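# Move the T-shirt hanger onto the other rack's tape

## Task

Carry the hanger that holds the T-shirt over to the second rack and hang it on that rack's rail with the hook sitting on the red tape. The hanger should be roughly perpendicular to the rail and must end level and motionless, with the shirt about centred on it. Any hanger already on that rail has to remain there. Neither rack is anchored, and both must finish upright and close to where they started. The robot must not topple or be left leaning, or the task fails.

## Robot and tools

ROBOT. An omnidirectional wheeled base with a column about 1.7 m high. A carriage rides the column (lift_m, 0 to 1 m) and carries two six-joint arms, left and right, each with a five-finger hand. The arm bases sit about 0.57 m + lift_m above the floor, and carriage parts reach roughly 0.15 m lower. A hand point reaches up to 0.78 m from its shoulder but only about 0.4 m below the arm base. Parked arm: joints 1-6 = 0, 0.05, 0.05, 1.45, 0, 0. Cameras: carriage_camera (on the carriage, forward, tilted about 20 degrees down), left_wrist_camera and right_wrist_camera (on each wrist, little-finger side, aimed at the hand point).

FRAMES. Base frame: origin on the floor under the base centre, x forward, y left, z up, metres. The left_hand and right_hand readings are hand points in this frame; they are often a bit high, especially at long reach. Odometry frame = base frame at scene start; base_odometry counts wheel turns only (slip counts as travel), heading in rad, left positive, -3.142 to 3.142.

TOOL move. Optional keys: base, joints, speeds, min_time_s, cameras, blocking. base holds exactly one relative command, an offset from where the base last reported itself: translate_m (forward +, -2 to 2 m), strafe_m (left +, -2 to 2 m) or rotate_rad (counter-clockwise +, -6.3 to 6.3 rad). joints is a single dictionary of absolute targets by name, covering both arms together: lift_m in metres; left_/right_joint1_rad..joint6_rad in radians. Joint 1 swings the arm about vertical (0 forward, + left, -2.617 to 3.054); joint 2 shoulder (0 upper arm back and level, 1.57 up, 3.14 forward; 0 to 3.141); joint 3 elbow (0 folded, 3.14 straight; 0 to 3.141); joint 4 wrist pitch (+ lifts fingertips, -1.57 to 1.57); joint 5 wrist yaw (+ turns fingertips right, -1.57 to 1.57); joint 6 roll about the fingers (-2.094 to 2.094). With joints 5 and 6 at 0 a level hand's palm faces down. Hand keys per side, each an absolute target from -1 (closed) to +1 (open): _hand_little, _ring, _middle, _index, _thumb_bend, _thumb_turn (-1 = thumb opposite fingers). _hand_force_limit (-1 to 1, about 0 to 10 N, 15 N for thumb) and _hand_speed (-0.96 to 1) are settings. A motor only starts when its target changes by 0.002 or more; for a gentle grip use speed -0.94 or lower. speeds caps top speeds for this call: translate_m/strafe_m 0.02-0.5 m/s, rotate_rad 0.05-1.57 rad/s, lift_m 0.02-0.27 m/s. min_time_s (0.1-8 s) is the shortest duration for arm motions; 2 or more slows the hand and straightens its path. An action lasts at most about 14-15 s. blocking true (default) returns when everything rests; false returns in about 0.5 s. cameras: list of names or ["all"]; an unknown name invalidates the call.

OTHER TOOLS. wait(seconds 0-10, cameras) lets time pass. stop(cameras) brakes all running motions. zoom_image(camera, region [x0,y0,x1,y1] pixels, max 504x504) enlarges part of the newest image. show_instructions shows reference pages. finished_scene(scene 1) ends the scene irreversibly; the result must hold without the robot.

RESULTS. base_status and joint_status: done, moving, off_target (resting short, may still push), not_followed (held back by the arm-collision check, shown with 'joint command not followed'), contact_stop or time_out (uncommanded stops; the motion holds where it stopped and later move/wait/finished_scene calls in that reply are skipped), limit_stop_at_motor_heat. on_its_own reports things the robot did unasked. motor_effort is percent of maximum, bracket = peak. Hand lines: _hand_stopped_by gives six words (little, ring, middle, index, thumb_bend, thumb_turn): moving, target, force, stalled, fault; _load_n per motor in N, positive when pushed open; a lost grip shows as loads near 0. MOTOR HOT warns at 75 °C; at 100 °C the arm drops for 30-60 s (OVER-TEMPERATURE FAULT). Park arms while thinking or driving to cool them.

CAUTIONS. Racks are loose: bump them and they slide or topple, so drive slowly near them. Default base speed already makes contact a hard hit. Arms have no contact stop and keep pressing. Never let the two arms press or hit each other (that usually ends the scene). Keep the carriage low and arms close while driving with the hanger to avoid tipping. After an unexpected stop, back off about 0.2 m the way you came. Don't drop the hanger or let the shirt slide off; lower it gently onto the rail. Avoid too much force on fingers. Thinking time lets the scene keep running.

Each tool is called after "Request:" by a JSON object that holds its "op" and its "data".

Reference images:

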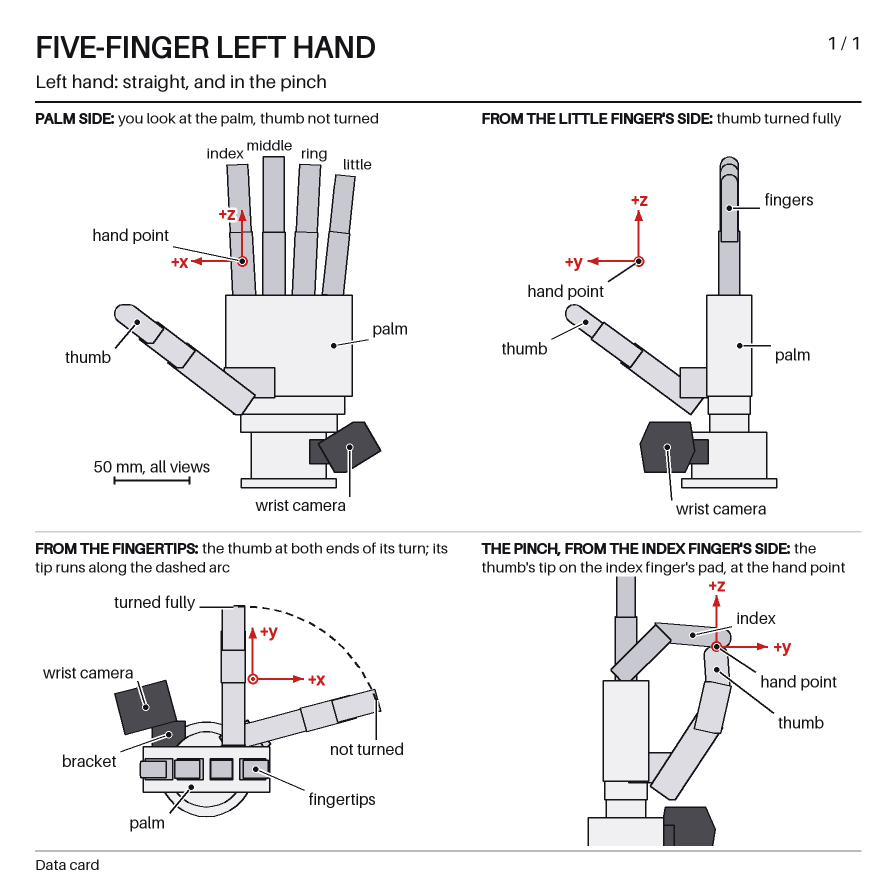

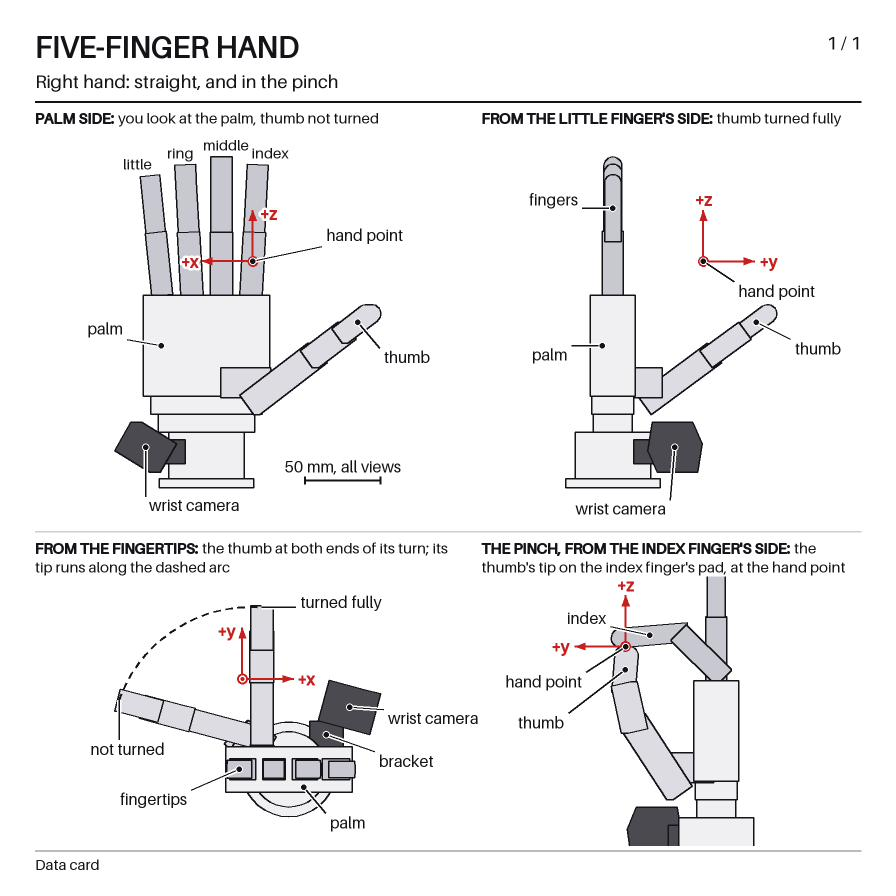

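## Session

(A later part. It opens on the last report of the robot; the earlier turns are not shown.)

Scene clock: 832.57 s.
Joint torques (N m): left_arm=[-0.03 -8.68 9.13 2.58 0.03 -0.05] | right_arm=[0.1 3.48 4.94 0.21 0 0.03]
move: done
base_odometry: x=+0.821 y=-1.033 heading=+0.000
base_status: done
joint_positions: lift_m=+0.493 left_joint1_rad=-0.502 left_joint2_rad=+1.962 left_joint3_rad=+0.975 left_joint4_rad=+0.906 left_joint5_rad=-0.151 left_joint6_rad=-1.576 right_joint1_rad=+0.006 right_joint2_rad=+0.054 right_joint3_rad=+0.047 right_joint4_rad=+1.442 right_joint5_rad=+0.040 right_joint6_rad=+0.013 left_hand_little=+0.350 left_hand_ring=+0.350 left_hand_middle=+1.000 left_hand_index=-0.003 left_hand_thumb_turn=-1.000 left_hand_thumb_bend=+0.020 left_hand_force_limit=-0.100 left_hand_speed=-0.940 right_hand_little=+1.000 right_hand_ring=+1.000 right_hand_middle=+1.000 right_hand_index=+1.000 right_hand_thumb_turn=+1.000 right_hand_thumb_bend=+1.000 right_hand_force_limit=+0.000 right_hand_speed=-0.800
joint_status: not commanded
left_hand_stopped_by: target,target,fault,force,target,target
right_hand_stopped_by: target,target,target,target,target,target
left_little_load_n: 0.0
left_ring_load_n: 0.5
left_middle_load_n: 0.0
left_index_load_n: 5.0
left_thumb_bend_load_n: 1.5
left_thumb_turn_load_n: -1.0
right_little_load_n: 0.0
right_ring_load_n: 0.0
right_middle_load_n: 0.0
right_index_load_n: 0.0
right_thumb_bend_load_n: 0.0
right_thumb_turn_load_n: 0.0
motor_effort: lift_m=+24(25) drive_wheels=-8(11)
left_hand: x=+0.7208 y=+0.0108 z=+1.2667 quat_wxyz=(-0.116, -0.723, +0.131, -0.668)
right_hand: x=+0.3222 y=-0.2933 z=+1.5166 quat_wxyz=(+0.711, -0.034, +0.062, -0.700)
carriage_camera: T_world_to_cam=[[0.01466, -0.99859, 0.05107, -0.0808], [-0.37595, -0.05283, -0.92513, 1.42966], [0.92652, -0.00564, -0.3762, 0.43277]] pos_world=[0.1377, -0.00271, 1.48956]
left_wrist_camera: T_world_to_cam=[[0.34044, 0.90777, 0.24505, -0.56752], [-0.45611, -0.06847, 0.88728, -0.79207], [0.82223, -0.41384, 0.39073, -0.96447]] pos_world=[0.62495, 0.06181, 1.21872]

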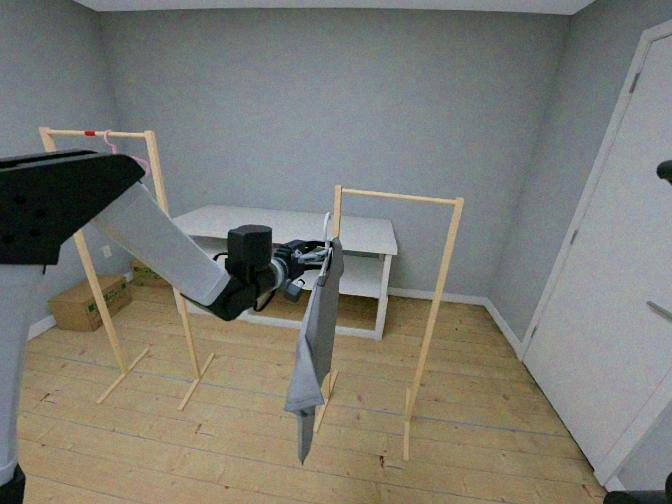

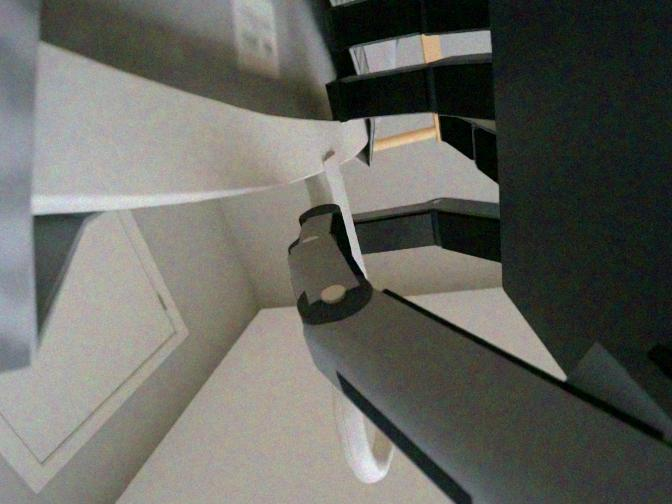

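Request:
{"op": "move", "data": {"joints": {"left_joint5_rad": -0.43}, "min_time_s": 8, "cameras": ["carriage_camera", "left_wrist_camera"]}}

Request:
{"op": "zoom_image", "data": {"camera": "carriage_camera", "region": [220, 190, 420, 340]}}

Scene clock: 854.50 s.
Joint torques (N m): left_arm=[-0.18 -8.7 9.09 2.55 -0.1 0.03] | right_arm=[-0.02 3.67 4.89 0.27 -0.02 0.02]
move: done
base_odometry: x=+0.821 y=-1.033 heading=+0.000
base_status: not commanded
joint_positions: lift_m=+0.493 left_joint1_rad=-0.502 left_joint2_rad=+1.962 left_joint3_rad=+0.975 left_joint4_rad=+0.906 left_joint5_rad=-0.421 left_joint6_rad=-1.576 right_joint1_rad=+0.006 right_joint2_rad=+0.054 right_joint3_rad=+0.047 right_joint4_rad=+1.442 right_joint5_rad=+0.040 right_joint6_rad=+0.013 left_hand_little=+0.350 left_hand_ring=+0.350 left_hand_middle=+1.000 left_hand_index=-0.003 left_hand_thumb_turn=-1.000 left_hand_thumb_bend=+0.020 left_hand_force_limit=-0.100 left_hand_speed=-0.940 right_hand_little=+1.000 right_hand_ring=+1.000 right_hand_middle=+1.000 right_hand_index=+1.000 right_hand_thumb_turn=+1.000 right_hand_thumb_bend=+1.000 right_hand_force_limit=+0.000 right_hand_speed=-0.800
joint_status: all done
left_hand_stopped_by: target,target,fault,force,target,target
right_hand_stopped_by: target,target,target,target,target,target
left_little_load_n: 0.0
left_ring_load_n: 0.0
left_middle_load_n: 0.0
left_index_load_n: 5.0
left_thumb_bend_load_n: 2.0
left_thumb_turn_load_n: -0.5
right_little_load_n: 0.0
right_ring_load_n: 0.0
right_middle_load_n: 0.0
right_index_load_n: 0.0
right_thumb_bend_load_n: 0.0
right_thumb_turn_load_n: 0.0
motor_effort: lift_m=+24(25) drive_wheels=-9(10)
left_hand: x=+0.7478 y=+0.0584 z=+1.2666 quat_wxyz=(-0.018, -0.732, +0.040, -0.680)
right_hand: x=+0.3222 y=-0.2933 z=+1.5166 quat_wxyz=(+0.711, -0.034, +0.062, -0.700)
carriage_camera: T_world_to_cam=[[0.01466, -0.99859, 0.05107, -0.0808], [-0.37595, -0.05283, -0.92513, 1.42966], [0.92652, -0.00564, -0.3762, 0.43277]] pos_world=[0.1377, -0.00271, 1.48956]
left_wrist_camera: T_world_to_cam=[[0.0848, 0.96041, 0.26536, -0.45755], [-0.42835, -0.20532, 0.87998, -0.77994], [0.89963, -0.18829, 0.39398, -1.04213]] pos_world=[0.64224, 0.08308, 1.21833]

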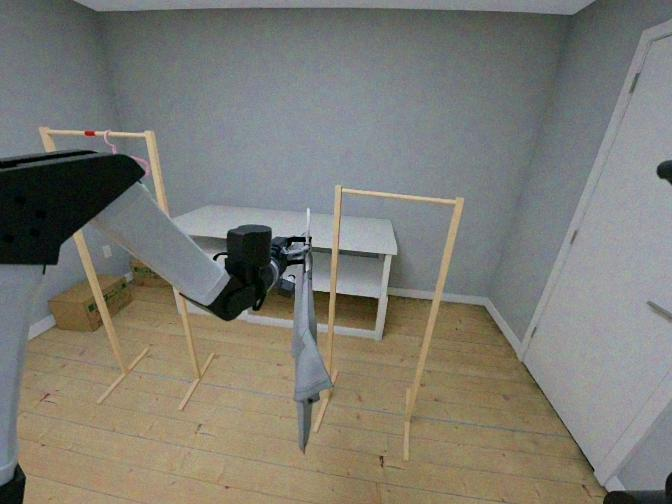

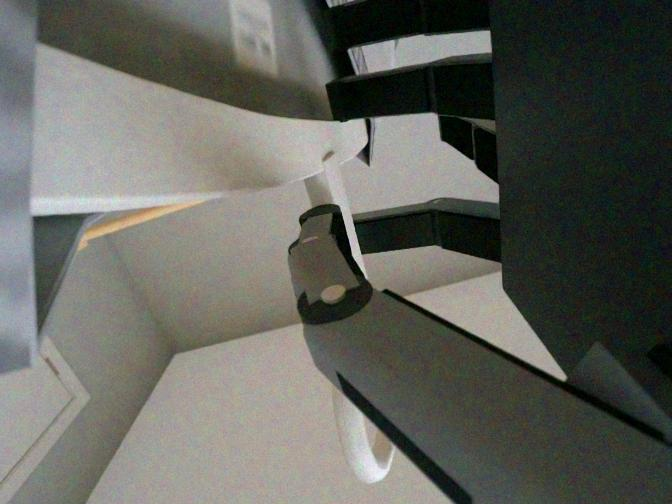

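Scaled by 2.520 from the camera's image (finer frame: 960x720).

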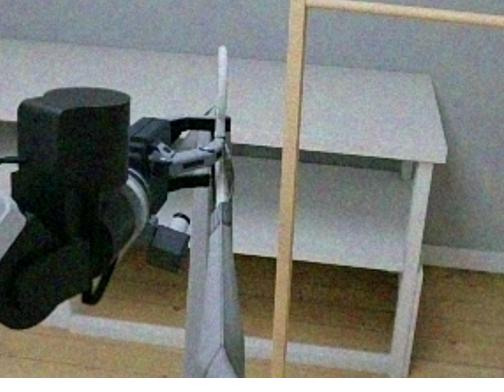

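Request:
{"op": "move", "data": {"base": {"strafe_m": 1.0}, "speeds": {"strafe_m": 0.1}, "cameras": ["carriage_camera"]}}

Request:
{"op": "zoom_image", "data": {"camera": "carriage_camera", "region": [200, 90, 500, 315]}}

Scene clock: 882.23 s.
Joint torques (N m): left_arm=[-0.31 -8.84 9.1 2.51 -0.01 0.02] | right_arm=[0.08 3.54 4.96 0.26 -0.03 0.02]
move: done
base_odometry: x=+0.820 y=-0.033 heading=+0.001
base_status: done
joint_positions: lift_m=+0.493 left_joint1_rad=-0.502 left_joint2_rad=+1.962 left_joint3_rad=+0.975 left_joint4_rad=+0.906 left_joint5_rad=-0.425 left_joint6_rad=-1.576 right_joint1_rad=+0.006 right_joint2_rad=+0.054 right_joint3_rad=+0.047 right_joint4_rad=+1.442 right_joint5_rad=+0.040 right_joint6_rad=+0.013 left_hand_little=+0.350 left_hand_ring=+0.350 left_hand_middle=+1.000 left_hand_index=-0.003 left_hand_thumb_turn=-1.000 left_hand_thumb_bend=+0.020 left_hand_force_limit=-0.100 left_hand_speed=-0.940 right_hand_little=+1.000 right_hand_ring=+1.000 right_hand_middle=+1.000 right_hand_index=+1.000 right_hand_thumb_turn=+1.000 right_hand_thumb_bend=+1.000 right_hand_force_limit=+0.000 right_hand_speed=-0.800
joint_status: not commanded
left_hand_stopped_by: target,target,fault,force,target,target
right_hand_stopped_by: target,target,target,target,target,target
left_little_load_n: 0.0
left_ring_load_n: 0.5
left_middle_load_n: 0.0
left_index_load_n: 5.5
left_thumb_bend_load_n: 2.0
left_thumb_turn_load_n: -0.5
right_little_load_n: 0.0
right_ring_load_n: 0.0
right_middle_load_n: 0.0
right_index_load_n: 0.0
right_thumb_bend_load_n: 0.0
right_thumb_turn_load_n: 0.0
motor_effort: lift_m=+24(25) drive_wheels=+2(12)
left_hand: x=+0.7481 y=+0.0592 z=+1.2667 quat_wxyz=(-0.016, -0.732, +0.038, -0.680)
right_hand: x=+0.3222 y=-0.2933 z=+1.5166 quat_wxyz=(+0.711, -0.034, +0.062, -0.700)
carriage_camera: T_world_to_cam=[[0.01466, -0.99859, 0.05107, -0.0808], [-0.37595, -0.05283, -0.92513, 1.42966], [0.92652, -0.00564, -0.3762, 0.43277]] pos_world=[0.1377, -0.00271, 1.48956]

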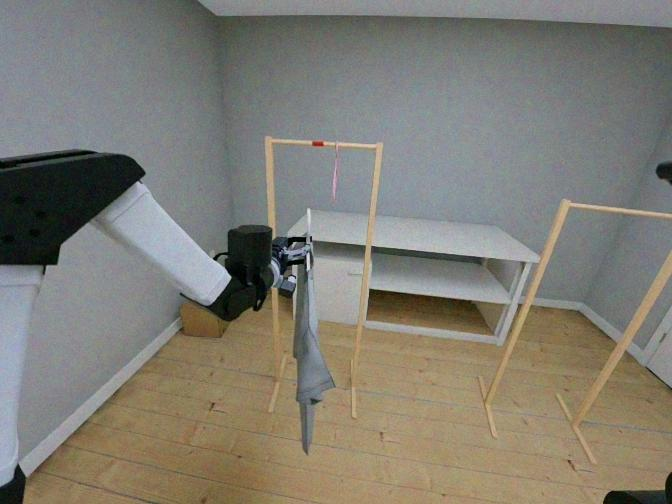

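Scaled by 1.680 from the camera's image (finer frame: 960x720).

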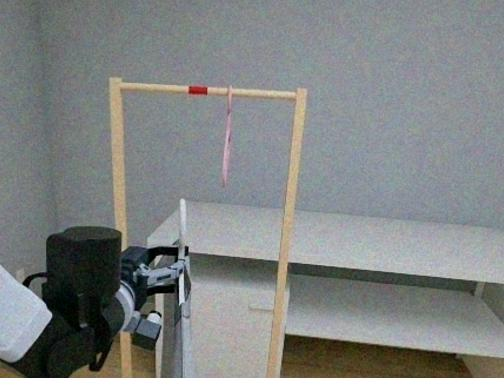

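Request:
{"op": "move", "data": {"base": {"strafe_m": 0.034}, "joints": {"lift_m": 0.683}, "speeds": {"strafe_m": 0.05, "lift_m": 0.04}, "cameras": ["carriage_camera"]}}

Request:
{"op": "zoom_image", "data": {"camera": "carriage_camera", "region": [240, 140, 440, 290]}}

Scene clock: 917.67 s.
Joint torques (N m): left_arm=[-0.31 -8.66 8.9 2.53 0.01 -0.04] | right_arm=[-0.08 3.74 4.9 0.25 -0.03 0.01]
move: done
base_odometry: x=+0.820 y=+0.001 heading=+0.002
base_status: done
joint_positions: lift_m=+0.683 left_joint1_rad=-0.502 left_joint2_rad=+1.964 left_joint3_rad=+0.975 left_joint4_rad=+0.908 left_joint5_rad=-0.427 left_joint6_rad=-1.576 right_joint1_rad=+0.006 right_joint2_rad=+0.054 right_joint3_rad=+0.047 right_joint4_rad=+1.442 right_joint5_rad=+0.040 right_joint6_rad=+0.013 left_hand_little=+0.350 left_hand_ring=+0.350 left_hand_middle=+1.000 left_hand_index=-0.003 left_hand_thumb_turn=-1.000 left_hand_thumb_bend=+0.020 left_hand_force_limit=-0.100 left_hand_speed=-0.940 right_hand_little=+1.000 right_hand_ring=+1.000 right_hand_middle=+1.000 right_hand_index=+1.000 right_hand_thumb_turn=+1.000 right_hand_thumb_bend=+1.000 right_hand_force_limit=+0.000 right_hand_speed=-0.800
joint_status: all done
left_hand_stopped_by: target,target,fault,force,target,target
right_hand_stopped_by: target,target,target,target,target,target
left_little_load_n: 0.0
left_ring_load_n: 0.0
left_middle_load_n: 0.0
left_index_load_n: 5.5
left_thumb_bend_load_n: 2.0
left_thumb_turn_load_n: -0.5
right_little_load_n: 0.0
right_ring_load_n: 0.0
right_middle_load_n: 0.0
right_index_load_n: 0.0
right_thumb_bend_load_n: 0.0
right_thumb_turn_load_n: 0.0
motor_effort: lift_m=+23(27) drive_wheels=-8(12)
left_hand: x=+0.7485 y=+0.0598 z=+1.4563 quat_wxyz=(-0.015, -0.732, +0.037, -0.680)
right_hand: x=+0.3222 y=-0.2933 z=+1.7066 quat_wxyz=(+0.711, -0.034, +0.062, -0.700)
carriage_camera: T_world_to_cam=[[0.01466, -0.99859, 0.05107, -0.0905], [-0.37595, -0.05283, -0.92513, 1.60544], [0.92652, -0.00564, -0.3762, 0.50425]] pos_world=[0.1377, -0.00271, 1.67956]

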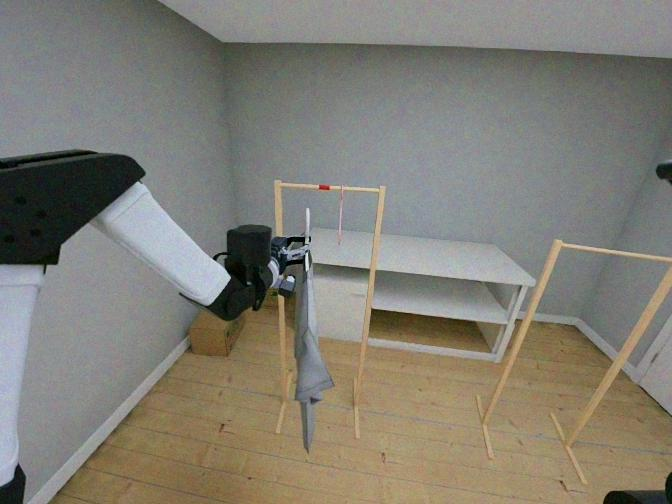

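Scaled by 2.520 from the camera's image (finer frame: 960x720).

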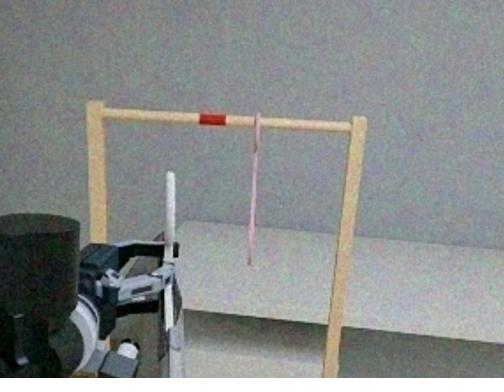

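Request:
{"op": "move", "data": {"base": {"translate_m": 0.5}, "speeds": {"translate_m": 0.1}, "cameras": ["carriage_camera"]}}

Request:
{"op": "zoom_image", "data": {"camera": "carriage_camera", "region": [240, 120, 440, 270]}}

Scene clock: 934.63 s.
Joint torques (N m): left_arm=[0.01 -8.96 9.05 2.62 -0.02 -0.03] | right_arm=[0.01 3.48 5 0.21 -0.02 0.04]
move: done
base_odometry: x=+1.320 y=+0.003 heading=+0.002
base_status: done
joint_positions: lift_m=+0.683 left_joint1_rad=-0.502 left_joint2_rad=+1.964 left_joint3_rad=+0.975 left_joint4_rad=+0.908 left_joint5_rad=-0.427 left_joint6_rad=-1.576 right_joint1_rad=+0.006 right_joint2_rad=+0.054 right_joint3_rad=+0.047 right_joint4_rad=+1.443 right_joint5_rad=+0.040 right_joint6_rad=+0.013 left_hand_little=+0.350 left_hand_ring=+0.350 left_hand_middle=+1.000 left_hand_index=-0.003 left_hand_thumb_turn=-1.000 left_hand_thumb_bend=+0.020 left_hand_force_limit=-0.100 left_hand_speed=-0.940 right_hand_little=+1.000 right_hand_ring=+1.000 right_hand_middle=+1.000 right_hand_index=+1.000 right_hand_thumb_turn=+1.000 right_hand_thumb_bend=+1.000 right_hand_force_limit=+0.000 right_hand_speed=-0.800
joint_status: not commanded
left_hand_stopped_by: target,target,fault,force,target,target
right_hand_stopped_by: target,target,target,target,target,target
left_little_load_n: 0.0
left_ring_load_n: 0.0
left_middle_load_n: 0.0
left_index_load_n: 5.0
left_thumb_bend_load_n: 2.0
left_thumb_turn_load_n: -0.5
right_little_load_n: 0.0
right_ring_load_n: 0.0
right_middle_load_n: 0.0
right_index_load_n: 0.0
right_thumb_bend_load_n: 0.0
right_thumb_turn_load_n: 0.0
motor_effort: lift_m=+24(25) drive_wheels=+1(10)
left_hand: x=+0.7484 y=+0.0596 z=+1.4562 quat_wxyz=(-0.015, -0.732, +0.038, -0.680)
right_hand: x=+0.3219 y=-0.2933 z=+1.7067 quat_wxyz=(+0.711, -0.033, +0.062, -0.700)
carriage_camera: T_world_to_cam=[[0.01466, -0.99859, 0.05107, -0.0905], [-0.37595, -0.05283, -0.92513, 1.60544], [0.92652, -0.00564, -0.3762, 0.50425]] pos_world=[0.1377, -0.00271, 1.67956]

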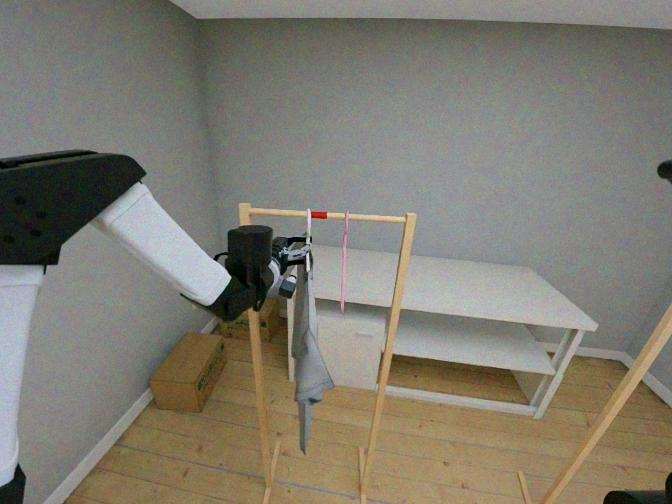

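Scaled by 2.520 from the camera's image (finer frame: 960x720).

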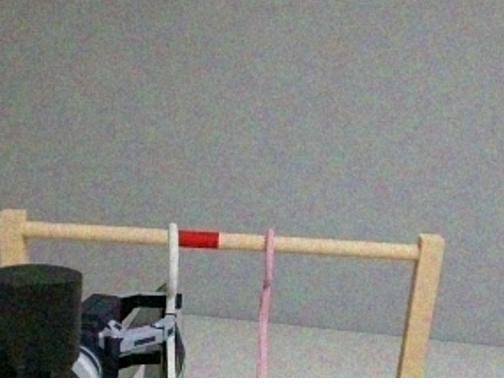

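Request:
{"op": "move", "data": {"base": {"translate_m": 0.08}, "joints": {"lift_m": 0.666}, "speeds": {"translate_m": 0.04, "lift_m": 0.03}, "cameras": ["carriage_camera", "left_wrist_camera"]}}

Request:
{"op": "zoom_image", "data": {"camera": "carriage_camera", "region": [260, 170, 400, 275]}}

Request:
{"op": "zoom_image", "data": {"camera": "carriage_camera", "region": [210, 150, 450, 330]}}

Scene clock: 962.93 s.
Joint torques (N m): left_arm=[-0.31 -8.85 9.06 2.58 -0.03 0.03] | right_arm=[0.18 3.44 4.9 0.27 -0.02 -0.01]
move: done
base_odometry: x=+1.400 y=+0.003 heading=+0.002
base_status: done
joint_positions: lift_m=+0.666 left_joint1_rad=-0.502 left_joint2_rad=+1.964 left_joint3_rad=+0.975 left_joint4_rad=+0.906 left_joint5_rad=-0.427 left_joint6_rad=-1.576 right_joint1_rad=+0.006 right_joint2_rad=+0.054 right_joint3_rad=+0.047 right_joint4_rad=+1.442 right_joint5_rad=+0.040 right_joint6_rad=+0.013 left_hand_little=+0.350 left_hand_ring=+0.350 left_hand_middle=+1.000 left_hand_index=-0.003 left_hand_thumb_turn=-1.000 left_hand_thumb_bend=+0.020 left_hand_force_limit=-0.100 left_hand_speed=-0.940 right_hand_little=+1.000 right_hand_ring=+1.000 right_hand_middle=+1.000 right_hand_index=+1.000 right_hand_thumb_turn=+1.000 right_hand_thumb_bend=+1.000 right_hand_force_limit=+0.000 right_hand_speed=-0.800
joint_status: all done
left_hand_stopped_by: target,target,fault,force,target,target
right_hand_stopped_by: target,target,target,target,target,target
left_little_load_n: 0.0
left_ring_load_n: 0.0
left_middle_load_n: 0.0
left_index_load_n: 5.5
left_thumb_bend_load_n: 2.0
left_thumb_turn_load_n: -0.5
right_little_load_n: 0.0
right_ring_load_n: 0.0
right_middle_load_n: 0.0
right_index_load_n: 0.0
right_thumb_bend_load_n: 0.0
right_thumb_turn_load_n: 0.0
motor_effort: lift_m=+16(17) drive_wheels=+3(10)
left_hand: x=+0.7484 y=+0.0595 z=+1.4396 quat_wxyz=(-0.015, -0.732, +0.038, -0.680)
right_hand: x=+0.3222 y=-0.2933 z=+1.6904 quat_wxyz=(+0.711, -0.034, +0.062, -0.700)
carriage_camera: T_world_to_cam=[[0.01466, -0.99859, 0.05107, -0.08968], [-0.37595, -0.05283, -0.92513, 1.59054], [0.92652, -0.00564, -0.3762, 0.49819]] pos_world=[0.1377, -0.00271, 1.66346]
left_wrist_camera: T_world_to_cam=[[0.07961, 0.96059, 0.26634, -0.50213], [-0.42621, -0.20873, 0.88022, -0.9334], [0.90112, -0.18359, 0.39279, -1.11027]] pos_world=[0.64263, 0.08367, 1.39143]

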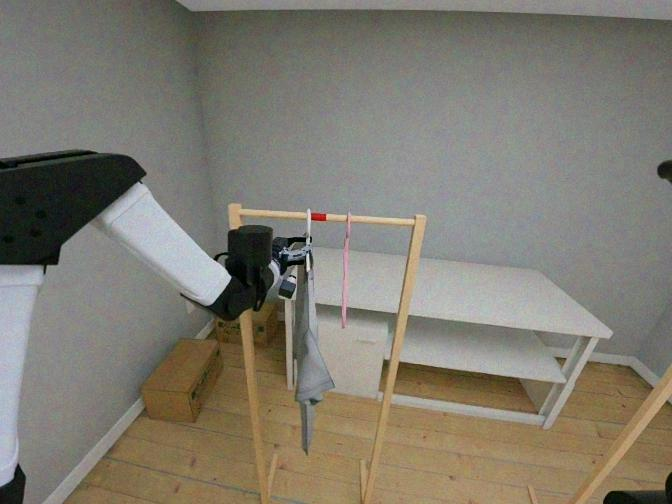

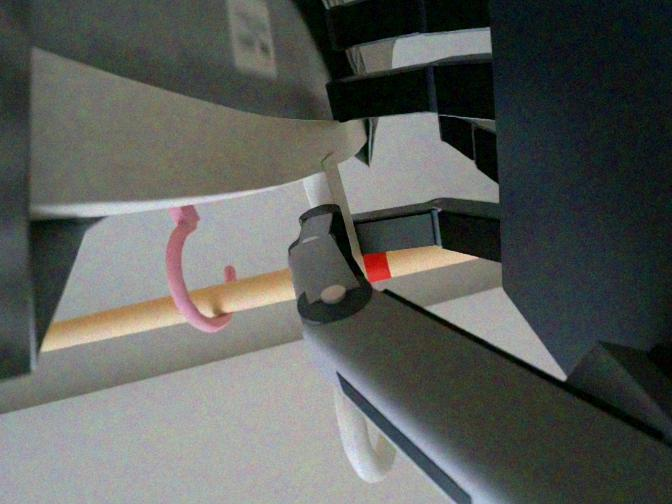

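Scaled by 3.600 from the camera's image (finer frame: 960x720).

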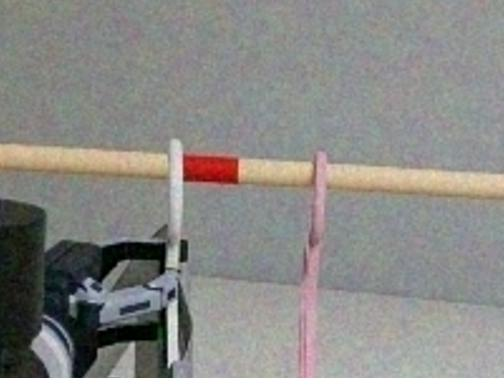

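Scaled by 2.100 from the camera's image (finer frame: 960x720).

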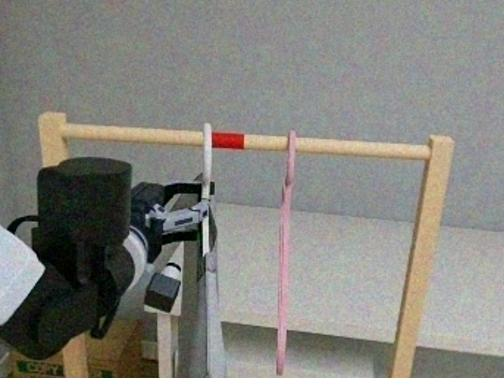

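Request:
{"op": "move", "data": {"base": {"translate_m": -0.06}, "speeds": {"translate_m": 0.05}, "cameras": ["carriage_camera", "left_wrist_camera"]}}

Request:
{"op": "zoom_image", "data": {"camera": "left_wrist_camera", "region": [150, 180, 500, 380]}}

Request:
{"op": "zoom_image", "data": {"camera": "carriage_camera", "region": [260, 170, 400, 275]}}

Scene clock: 996.97 s.
Joint torques (N m): left_arm=[-0.12 -8.77 9.17 2.49 -0.01 -0.06] | right_arm=[0.02 3.67 4.72 0.24 -0.05 0]
move: done
base_odometry: x=+1.340 y=+0.003 heading=+0.002
base_status: done
joint_positions: lift_m=+0.666 left_joint1_rad=-0.503 left_joint2_rad=+1.964 left_joint3_rad=+0.975 left_joint4_rad=+0.906 left_joint5_rad=-0.426 left_joint6_rad=-1.576 right_joint1_rad=+0.006 right_joint2_rad=+0.054 right_joint3_rad=+0.047 right_joint4_rad=+1.443 right_joint5_rad=+0.040 right_joint6_rad=+0.013 left_hand_little=+0.350 left_hand_ring=+0.350 left_hand_middle=+1.000 left_hand_index=-0.003 left_hand_thumb_turn=-1.000 left_hand_thumb_bend=+0.020 left_hand_force_limit=-0.100 left_hand_speed=-0.940 right_hand_little=+1.000 right_hand_ring=+1.000 right_hand_middle=+1.000 right_hand_index=+1.000 right_hand_thumb_turn=+1.000 right_hand_thumb_bend=+1.000 right_hand_force_limit=+0.000 right_hand_speed=-0.800
joint_status: not commanded
left_hand_stopped_by: target,target,fault,force,target,target
right_hand_stopped_by: target,target,target,target,target,target
left_little_load_n: 0.0
left_ring_load_n: 0.5
left_middle_load_n: 0.0
left_index_load_n: 5.5
left_thumb_bend_load_n: 2.0
left_thumb_turn_load_n: -1.0
right_little_load_n: 0.0
right_ring_load_n: 0.0
right_middle_load_n: 0.0
right_index_load_n: 0.5
right_thumb_bend_load_n: 0.0
right_thumb_turn_load_n: 0.0
motor_effort: lift_m=+17(18) drive_wheels=+2(14)
left_hand: x=+0.7482 y=+0.0591 z=+1.4397 quat_wxyz=(-0.016, -0.732, +0.038, -0.680)
right_hand: x=+0.3221 y=-0.2933 z=+1.6905 quat_wxyz=(+0.711, -0.033, +0.062, -0.700)
carriage_camera: T_world_to_cam=[[0.01466, -0.99859, 0.05107, -0.08968], [-0.37595, -0.05283, -0.92513, 1.59054], [0.92652, -0.00564, -0.3762, 0.49819]] pos_world=[0.1377, -0.00271, 1.66346]
left_wrist_camera: T_world_to_cam=[[0.08061, 0.96057, 0.2661, -0.50206], [-0.42668, -0.20802, 0.88016, -0.93334], [0.9008, -0.18449, 0.39308, -1.11033]] pos_world=[0.64243, 0.08327, 1.39153]

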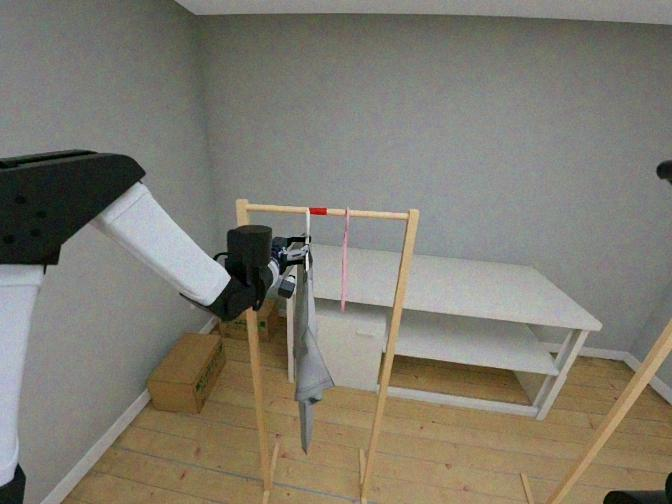

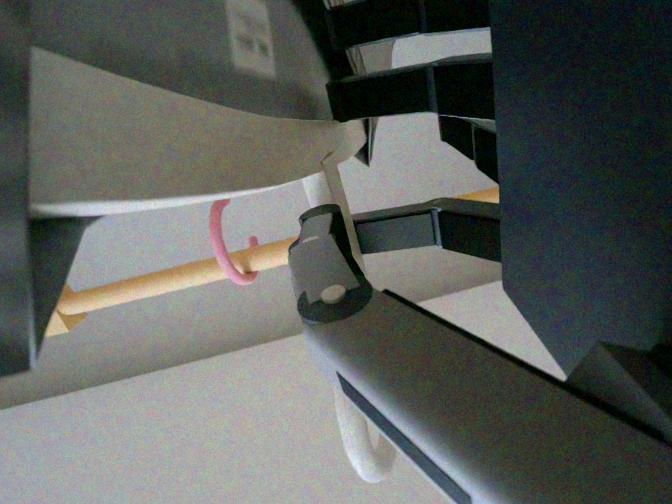

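Scaled by 1.440 from the camera's image (finer frame: 960x720).

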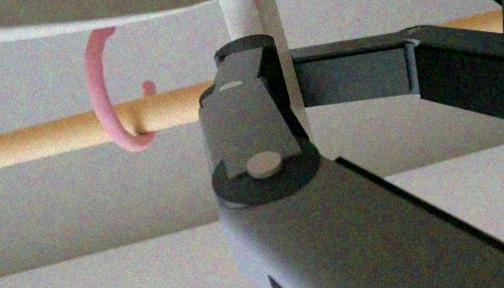

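Scaled by 3.600 from the camera's image (finer frame: 960x720).

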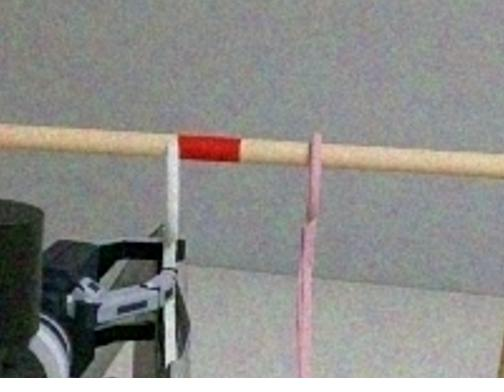

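Request:
{"op": "move", "data": {"joints": {"right_joint1_rad": 0.0, "right_joint2_rad": 0.968, "right_joint3_rad": 0.633, "right_joint4_rad": 0.335, "right_joint5_rad": -0.8, "right_joint6_rad": 0.0}, "min_time_s": 5, "cameras": ["carriage_camera", "right_wrist_camera"]}}

Scene clock: 1036.03 s.
Joint torques (N m): left_arm=[-0.17 -8.79 9.14 2.54 -0.05 0.04] | right_arm=[-0.44 -1.48 8.88 1.93 -0.2 -0.06]
move: done
base_odometry: x=+1.340 y=+0.003 heading=+0.002
base_status: not commanded
joint_positions: lift_m=+0.666 left_joint1_rad=-0.503 left_joint2_rad=+1.964 left_joint3_rad=+0.975 left_joint4_rad=+0.906 left_joint5_rad=-0.426 left_joint6_rad=-1.576 right_joint1_rad=+0.006 right_joint2_rad=+0.963 right_joint3_rad=+0.595 right_joint4_rad=+0.337 right_joint5_rad=-0.786 right_joint6_rad=+0.008 left_hand_little=+0.350 left_hand_ring=+0.350 left_hand_middle=+1.000 left_hand_index=-0.003 left_hand_thumb_turn=-1.000 left_hand_thumb_bend=+0.020 left_hand_force_limit=-0.100 left_hand_speed=-0.940 right_hand_little=+1.000 right_hand_ring=+1.000 right_hand_middle=+1.000 right_hand_index=+1.000 right_hand_thumb_turn=+1.000 right_hand_thumb_bend=+1.000 right_hand_force_limit=+0.000 right_hand_speed=-0.800
joint_status: all done
left_hand_stopped_by: target,target,fault,force,target,target
right_hand_stopped_by: target,target,target,target,target,target
left_little_load_n: 0.0
left_ring_load_n: 0.0
left_middle_load_n: 0.0
left_index_load_n: 5.5
left_thumb_bend_load_n: 2.0
left_thumb_turn_load_n: -1.0
right_little_load_n: 0.0
right_ring_load_n: 0.0
right_middle_load_n: -0.5
right_index_load_n: 0.0
right_thumb_bend_load_n: 0.0
right_thumb_turn_load_n: 0.0
motor_effort: lift_m=+17(18) drive_wheels=+4(4)
left_hand: x=+0.7482 y=+0.0591 z=+1.4397 quat_wxyz=(-0.016, -0.732, +0.038, -0.680)
right_hand: x=+0.5304 y=-0.1563 z=+1.4781 quat_wxyz=(+0.651, -0.657, +0.281, -0.256)
carriage_camera: T_world_to_cam=[[0.01466, -0.99859, 0.05107, -0.08968], [-0.37595, -0.05283, -0.92513, 1.59054], [0.92652, -0.00564, -0.3762, 0.49819]] pos_world=[0.1377, -0.00271, 1.66346]
right_wrist_camera: T_world_to_cam=[[0.12014, -0.14633, -0.98191, 1.3735], [-0.96163, 0.22856, -0.15172, 0.77251], [0.24663, 0.96247, -0.11325, 0.303]] pos_world=[0.50313, -0.26721, 1.50018]

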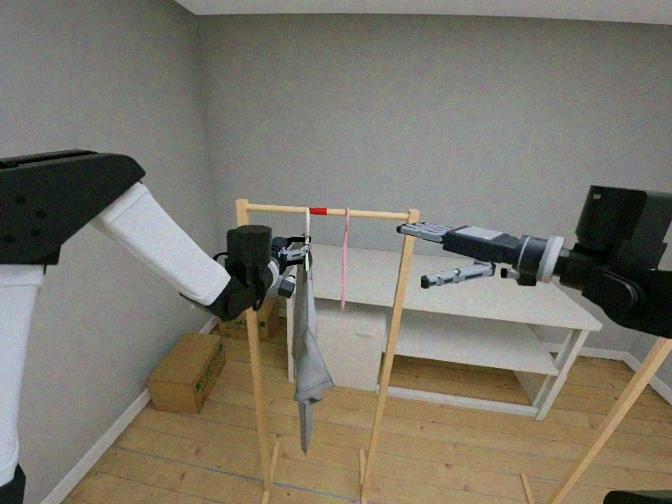

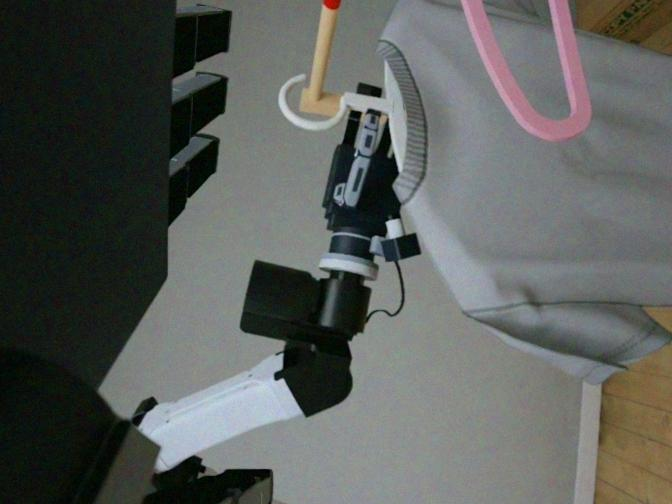

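Request:
{"op": "zoom_image", "data": {"camera": "right_wrist_camera", "region": [240, 0, 440, 150]}}

Scaled by 2.520 from the camera's image (finer frame: 960x720).

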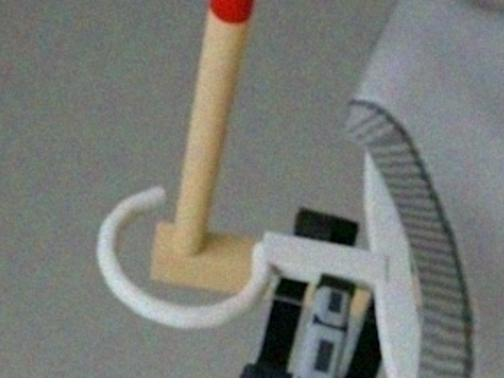

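Request:
{"op": "move", "data": {"base": {"translate_m": 0.065}, "joints": {"lift_m": 0.674}, "speeds": {"translate_m": 0.03, "lift_m": 0.03}, "cameras": ["carriage_camera", "right_wrist_camera"]}}

Request:
{"op": "zoom_image", "data": {"camera": "right_wrist_camera", "region": [240, 0, 440, 150]}}

Request:
{"op": "zoom_image", "data": {"camera": "carriage_camera", "region": [260, 170, 400, 275]}}

Scene clock: 1071.30 s.
Joint torques (N m): left_arm=[-0.08 -8.79 9.14 2.53 0.01 0] | right_arm=[-0.44 -1.66 8.59 1.98 -0.18 -0.1]
move: done
base_odometry: x=+1.405 y=+0.003 heading=+0.002
base_status: done
joint_positions: lift_m=+0.674 left_joint1_rad=-0.503 left_joint2_rad=+1.964 left_joint3_rad=+0.975 left_joint4_rad=+0.909 left_joint5_rad=-0.426 left_joint6_rad=-1.576 right_joint1_rad=+0.006 right_joint2_rad=+0.965 right_joint3_rad=+0.598 right_joint4_rad=+0.333 right_joint5_rad=-0.789 right_joint6_rad=+0.007 left_hand_little=+0.350 left_hand_ring=+0.350 left_hand_middle=+1.000 left_hand_index=-0.003 left_hand_thumb_turn=-1.000 left_hand_thumb_bend=+0.020 left_hand_force_limit=-0.100 left_hand_speed=-0.940 right_hand_little=+1.000 right_hand_ring=+1.000 right_hand_middle=+1.000 right_hand_index=+1.000 right_hand_thumb_turn=+1.000 right_hand_thumb_bend=+1.000 right_hand_force_limit=+0.000 right_hand_speed=-0.800
joint_status: all done
left_hand_stopped_by: target,target,fault,force,target,target
right_hand_stopped_by: target,target,target,target,target,target
left_little_load_n: 0.0
left_ring_load_n: 0.0
left_middle_load_n: 0.0
left_index_load_n: 5.5
left_thumb_bend_load_n: 2.0
left_thumb_turn_load_n: -0.5
right_little_load_n: 0.0
right_ring_load_n: 0.0
right_middle_load_n: 0.0
right_index_load_n: 0.0
right_thumb_bend_load_n: -0.5
right_thumb_turn_load_n: -0.5
motor_effort: lift_m=+23(26) drive_wheels=+2(10)
left_hand: x=+0.7480 y=+0.0588 z=+1.4476 quat_wxyz=(-0.016, -0.731, +0.038, -0.681)
right_hand: x=+0.5303 y=-0.1561 z=+1.4850 quat_wxyz=(+0.651, -0.658, +0.281, -0.254)
carriage_camera: T_world_to_cam=[[0.01466, -0.99859, 0.05107, -0.09004], [-0.37595, -0.05283, -0.92513, 1.59711], [0.92652, -0.00564, -0.3762, 0.50086]] pos_world=[0.1377, -0.00271, 1.67056]
right_wrist_camera: T_world_to_cam=[[0.11736, -0.14628, -0.98226, 1.38231], [-0.96263, 0.22632, -0.14872, 0.76901], [0.24406, 0.96301, -0.11426, 0.30651]] pos_world=[0.50325, -0.267, 1.50717]

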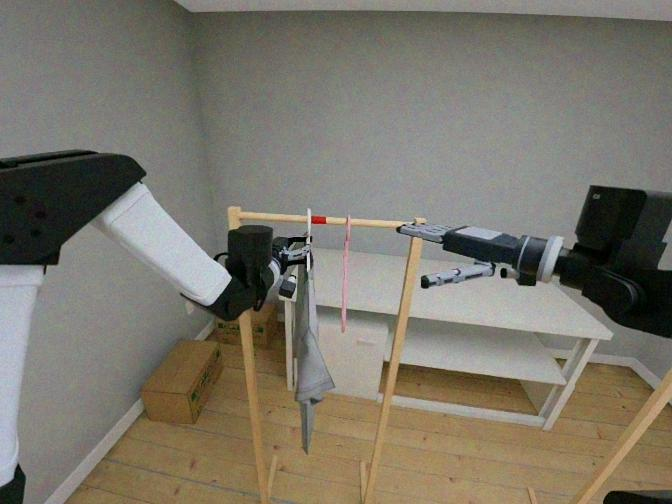

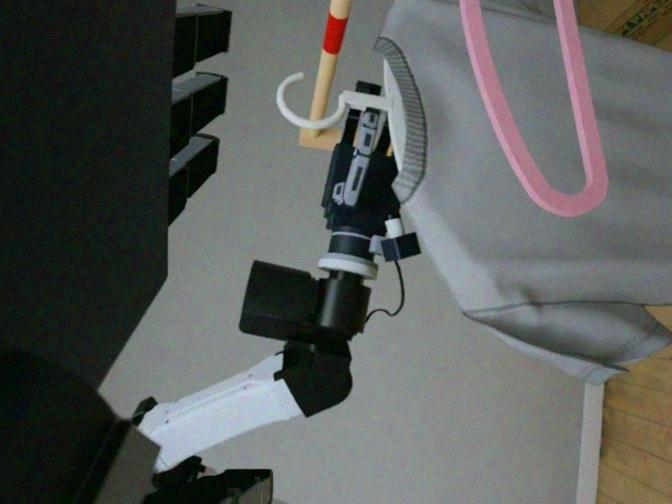

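Scaled by 2.520 from the camera's image (finer frame: 960x720).

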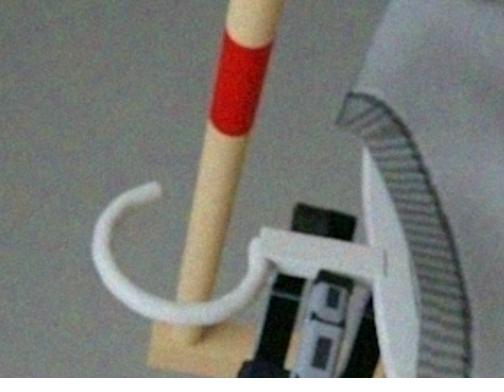

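Scaled by 3.600 from the camera's image (finer frame: 960x720).

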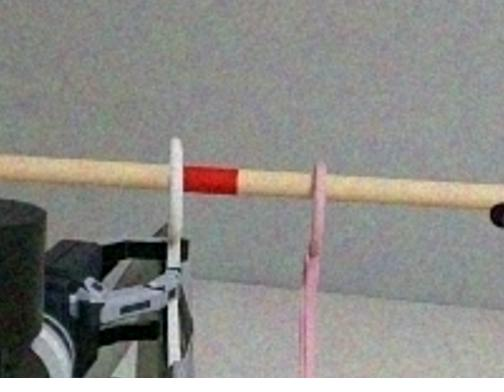

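Request:
{"op": "move", "data": {"base": {"strafe_m": -0.011}, "speeds": {"strafe_m": 0.02}}}

Request:
{"op": "move", "data": {"base": {"translate_m": 0.035}, "speeds": {"translate_m": 0.02}, "cameras": ["carriage_camera", "right_wrist_camera"]}}

Request:
{"op": "zoom_image", "data": {"camera": "right_wrist_camera", "region": [240, 0, 440, 150]}}

Request:
{"op": "zoom_image", "data": {"camera": "carriage_camera", "region": [260, 170, 400, 275]}}

Scene clock: 1100.47 s.
Joint torques (N m): left_arm=[0.2 -8.57 9.06 2.52 0.04 0.01] | right_arm=[-0.51 -1.66 8.75 2.02 -0.09 -0.08]
move: done
base_odometry: x=+1.405 y=-0.008 heading=+0.003
base_status: done
joint_positions: lift_m=+0.674 left_joint1_rad=-0.503 left_joint2_rad=+1.964 left_joint3_rad=+0.975 left_joint4_rad=+0.909 left_joint5_rad=-0.426 left_joint6_rad=-1.576 right_joint1_rad=+0.005 right_joint2_rad=+0.965 right_joint3_rad=+0.598 right_joint4_rad=+0.332 right_joint5_rad=-0.791 right_joint6_rad=+0.007 left_hand_little=+0.350 left_hand_ring=+0.350 left_hand_middle=+1.000 left_hand_index=-0.003 left_hand_thumb_turn=-1.000 left_hand_thumb_bend=+0.020 left_hand_force_limit=-0.100 left_hand_speed=-0.940 right_hand_little=+1.000 right_hand_ring=+1.000 right_hand_middle=+1.000 right_hand_index=+1.000 right_hand_thumb_turn=+1.000 right_hand_thumb_bend=+1.000 right_hand_force_limit=+0.000 right_hand_speed=-0.800
joint_status: not commanded
left_hand_stopped_by: target,target,fault,force,target,target
right_hand_stopped_by: target,target,target,target,target,target
left_little_load_n: 0.0
left_ring_load_n: 0.0
left_middle_load_n: 0.0
left_index_load_n: 5.5
left_thumb_bend_load_n: 2.0
left_thumb_turn_load_n: -0.5
right_little_load_n: 0.0
right_ring_load_n: 0.0
right_middle_load_n: 0.0
right_index_load_n: 0.0
right_thumb_bend_load_n: 0.0
right_thumb_turn_load_n: -0.5
motor_effort: lift_m=+24(25) drive_wheels=-6(6)
left_hand: x=+0.7480 y=+0.0587 z=+1.4476 quat_wxyz=(-0.016, -0.731, +0.038, -0.681)
right_hand: x=+0.5299 y=-0.1560 z=+1.4848 quat_wxyz=(+0.651, -0.658, +0.281, -0.253)
pictures: none

Scene clock: 1102.73 s.
Joint torques (N m): left_arm=[0.06 -8.65 9.22 2.5 -0.01 0] | right_arm=[-0.51 -1.83 8.69 2.02 -0.1 -0.1]
move: done
base_odometry: x=+1.440 y=-0.008 heading=+0.002
base_status: done
joint_positions: lift_m=+0.674 left_joint1_rad=-0.503 left_joint2_rad=+1.964 left_joint3_rad=+0.975 left_joint4_rad=+0.908 left_joint5_rad=-0.426 left_joint6_rad=-1.576 right_joint1_rad=+0.005 right_joint2_rad=+0.965 right_joint3_rad=+0.598 right_joint4_rad=+0.332 right_joint5_rad=-0.791 right_joint6_rad=+0.007 left_hand_little=+0.350 left_hand_ring=+0.350 left_hand_middle=+1.000 left_hand_index=-0.003 left_hand_thumb_turn=-1.000 left_hand_thumb_bend=+0.020 left_hand_force_limit=-0.100 left_hand_speed=-0.940 right_hand_little=+1.000 right_hand_ring=+1.000 right_hand_middle=+1.000 right_hand_index=+1.000 right_hand_thumb_turn=+1.000 right_hand_thumb_bend=+1.000 right_hand_force_limit=+0.000 right_hand_speed=-0.800
joint_status: not commanded
left_hand_stopped_by: target,target,fault,force,target,target
right_hand_stopped_by: target,target,target,target,target,target
left_little_load_n: 0.0
left_ring_load_n: 0.5
left_middle_load_n: 0.0
left_index_load_n: 5.5
left_thumb_bend_load_n: 2.5
left_thumb_turn_load_n: -0.5
right_little_load_n: 0.0
right_ring_load_n: 0.0
right_middle_load_n: 0.0
right_index_load_n: 0.0
right_thumb_bend_load_n: 0.0
right_thumb_turn_load_n: 0.0
motor_effort: lift_m=+24(25) drive_wheels=+1(9)
left_hand: x=+0.7482 y=+0.0591 z=+1.4473 quat_wxyz=(-0.016, -0.732, +0.038, -0.680)
right_hand: x=+0.5300 y=-0.1560 z=+1.4845 quat_wxyz=(+0.651, -0.658, +0.281, -0.253)
carriage_camera: T_world_to_cam=[[0.01466, -0.99859, 0.05107, -0.09004], [-0.37595, -0.05283, -0.92513, 1.59711], [0.92652, -0.00564, -0.3762, 0.50086]] pos_world=[0.1377, -0.00271, 1.67056]
right_wrist_camera: T_world_to_cam=[[0.11541, -0.14601, -0.98253, 1.38327], [-0.9634, 0.2245, -0.14652, 0.76554], [0.24197, 0.96347, -0.11475, 0.30837]] pos_world=[0.50326, -0.26699, 1.50666]

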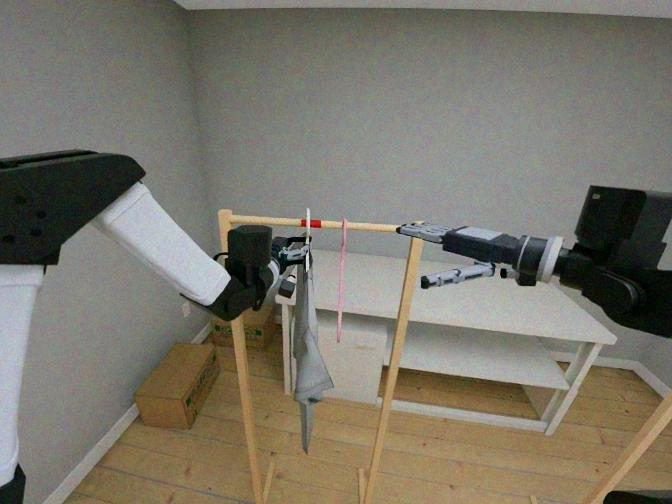

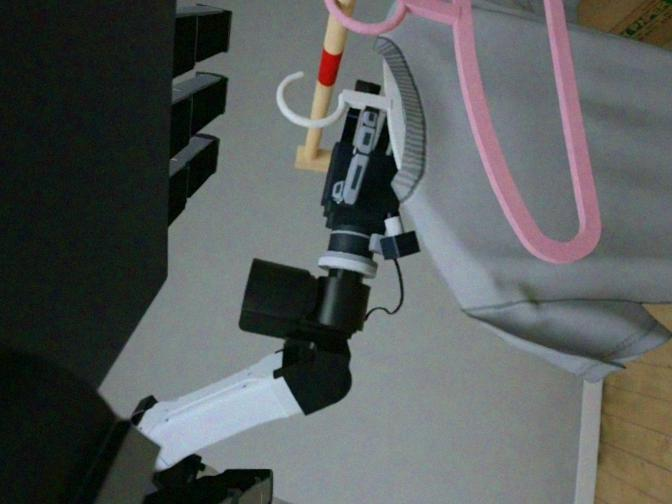

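Scaled by 2.520 from the camera's image (finer frame: 960x720).

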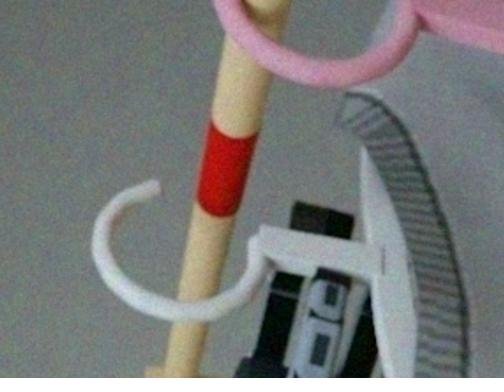

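Scaled by 3.600 from the camera's image (finer frame: 960x720).

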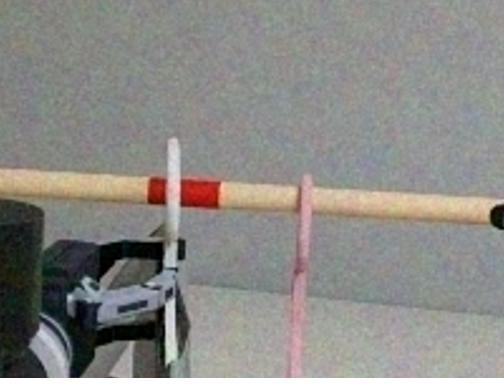

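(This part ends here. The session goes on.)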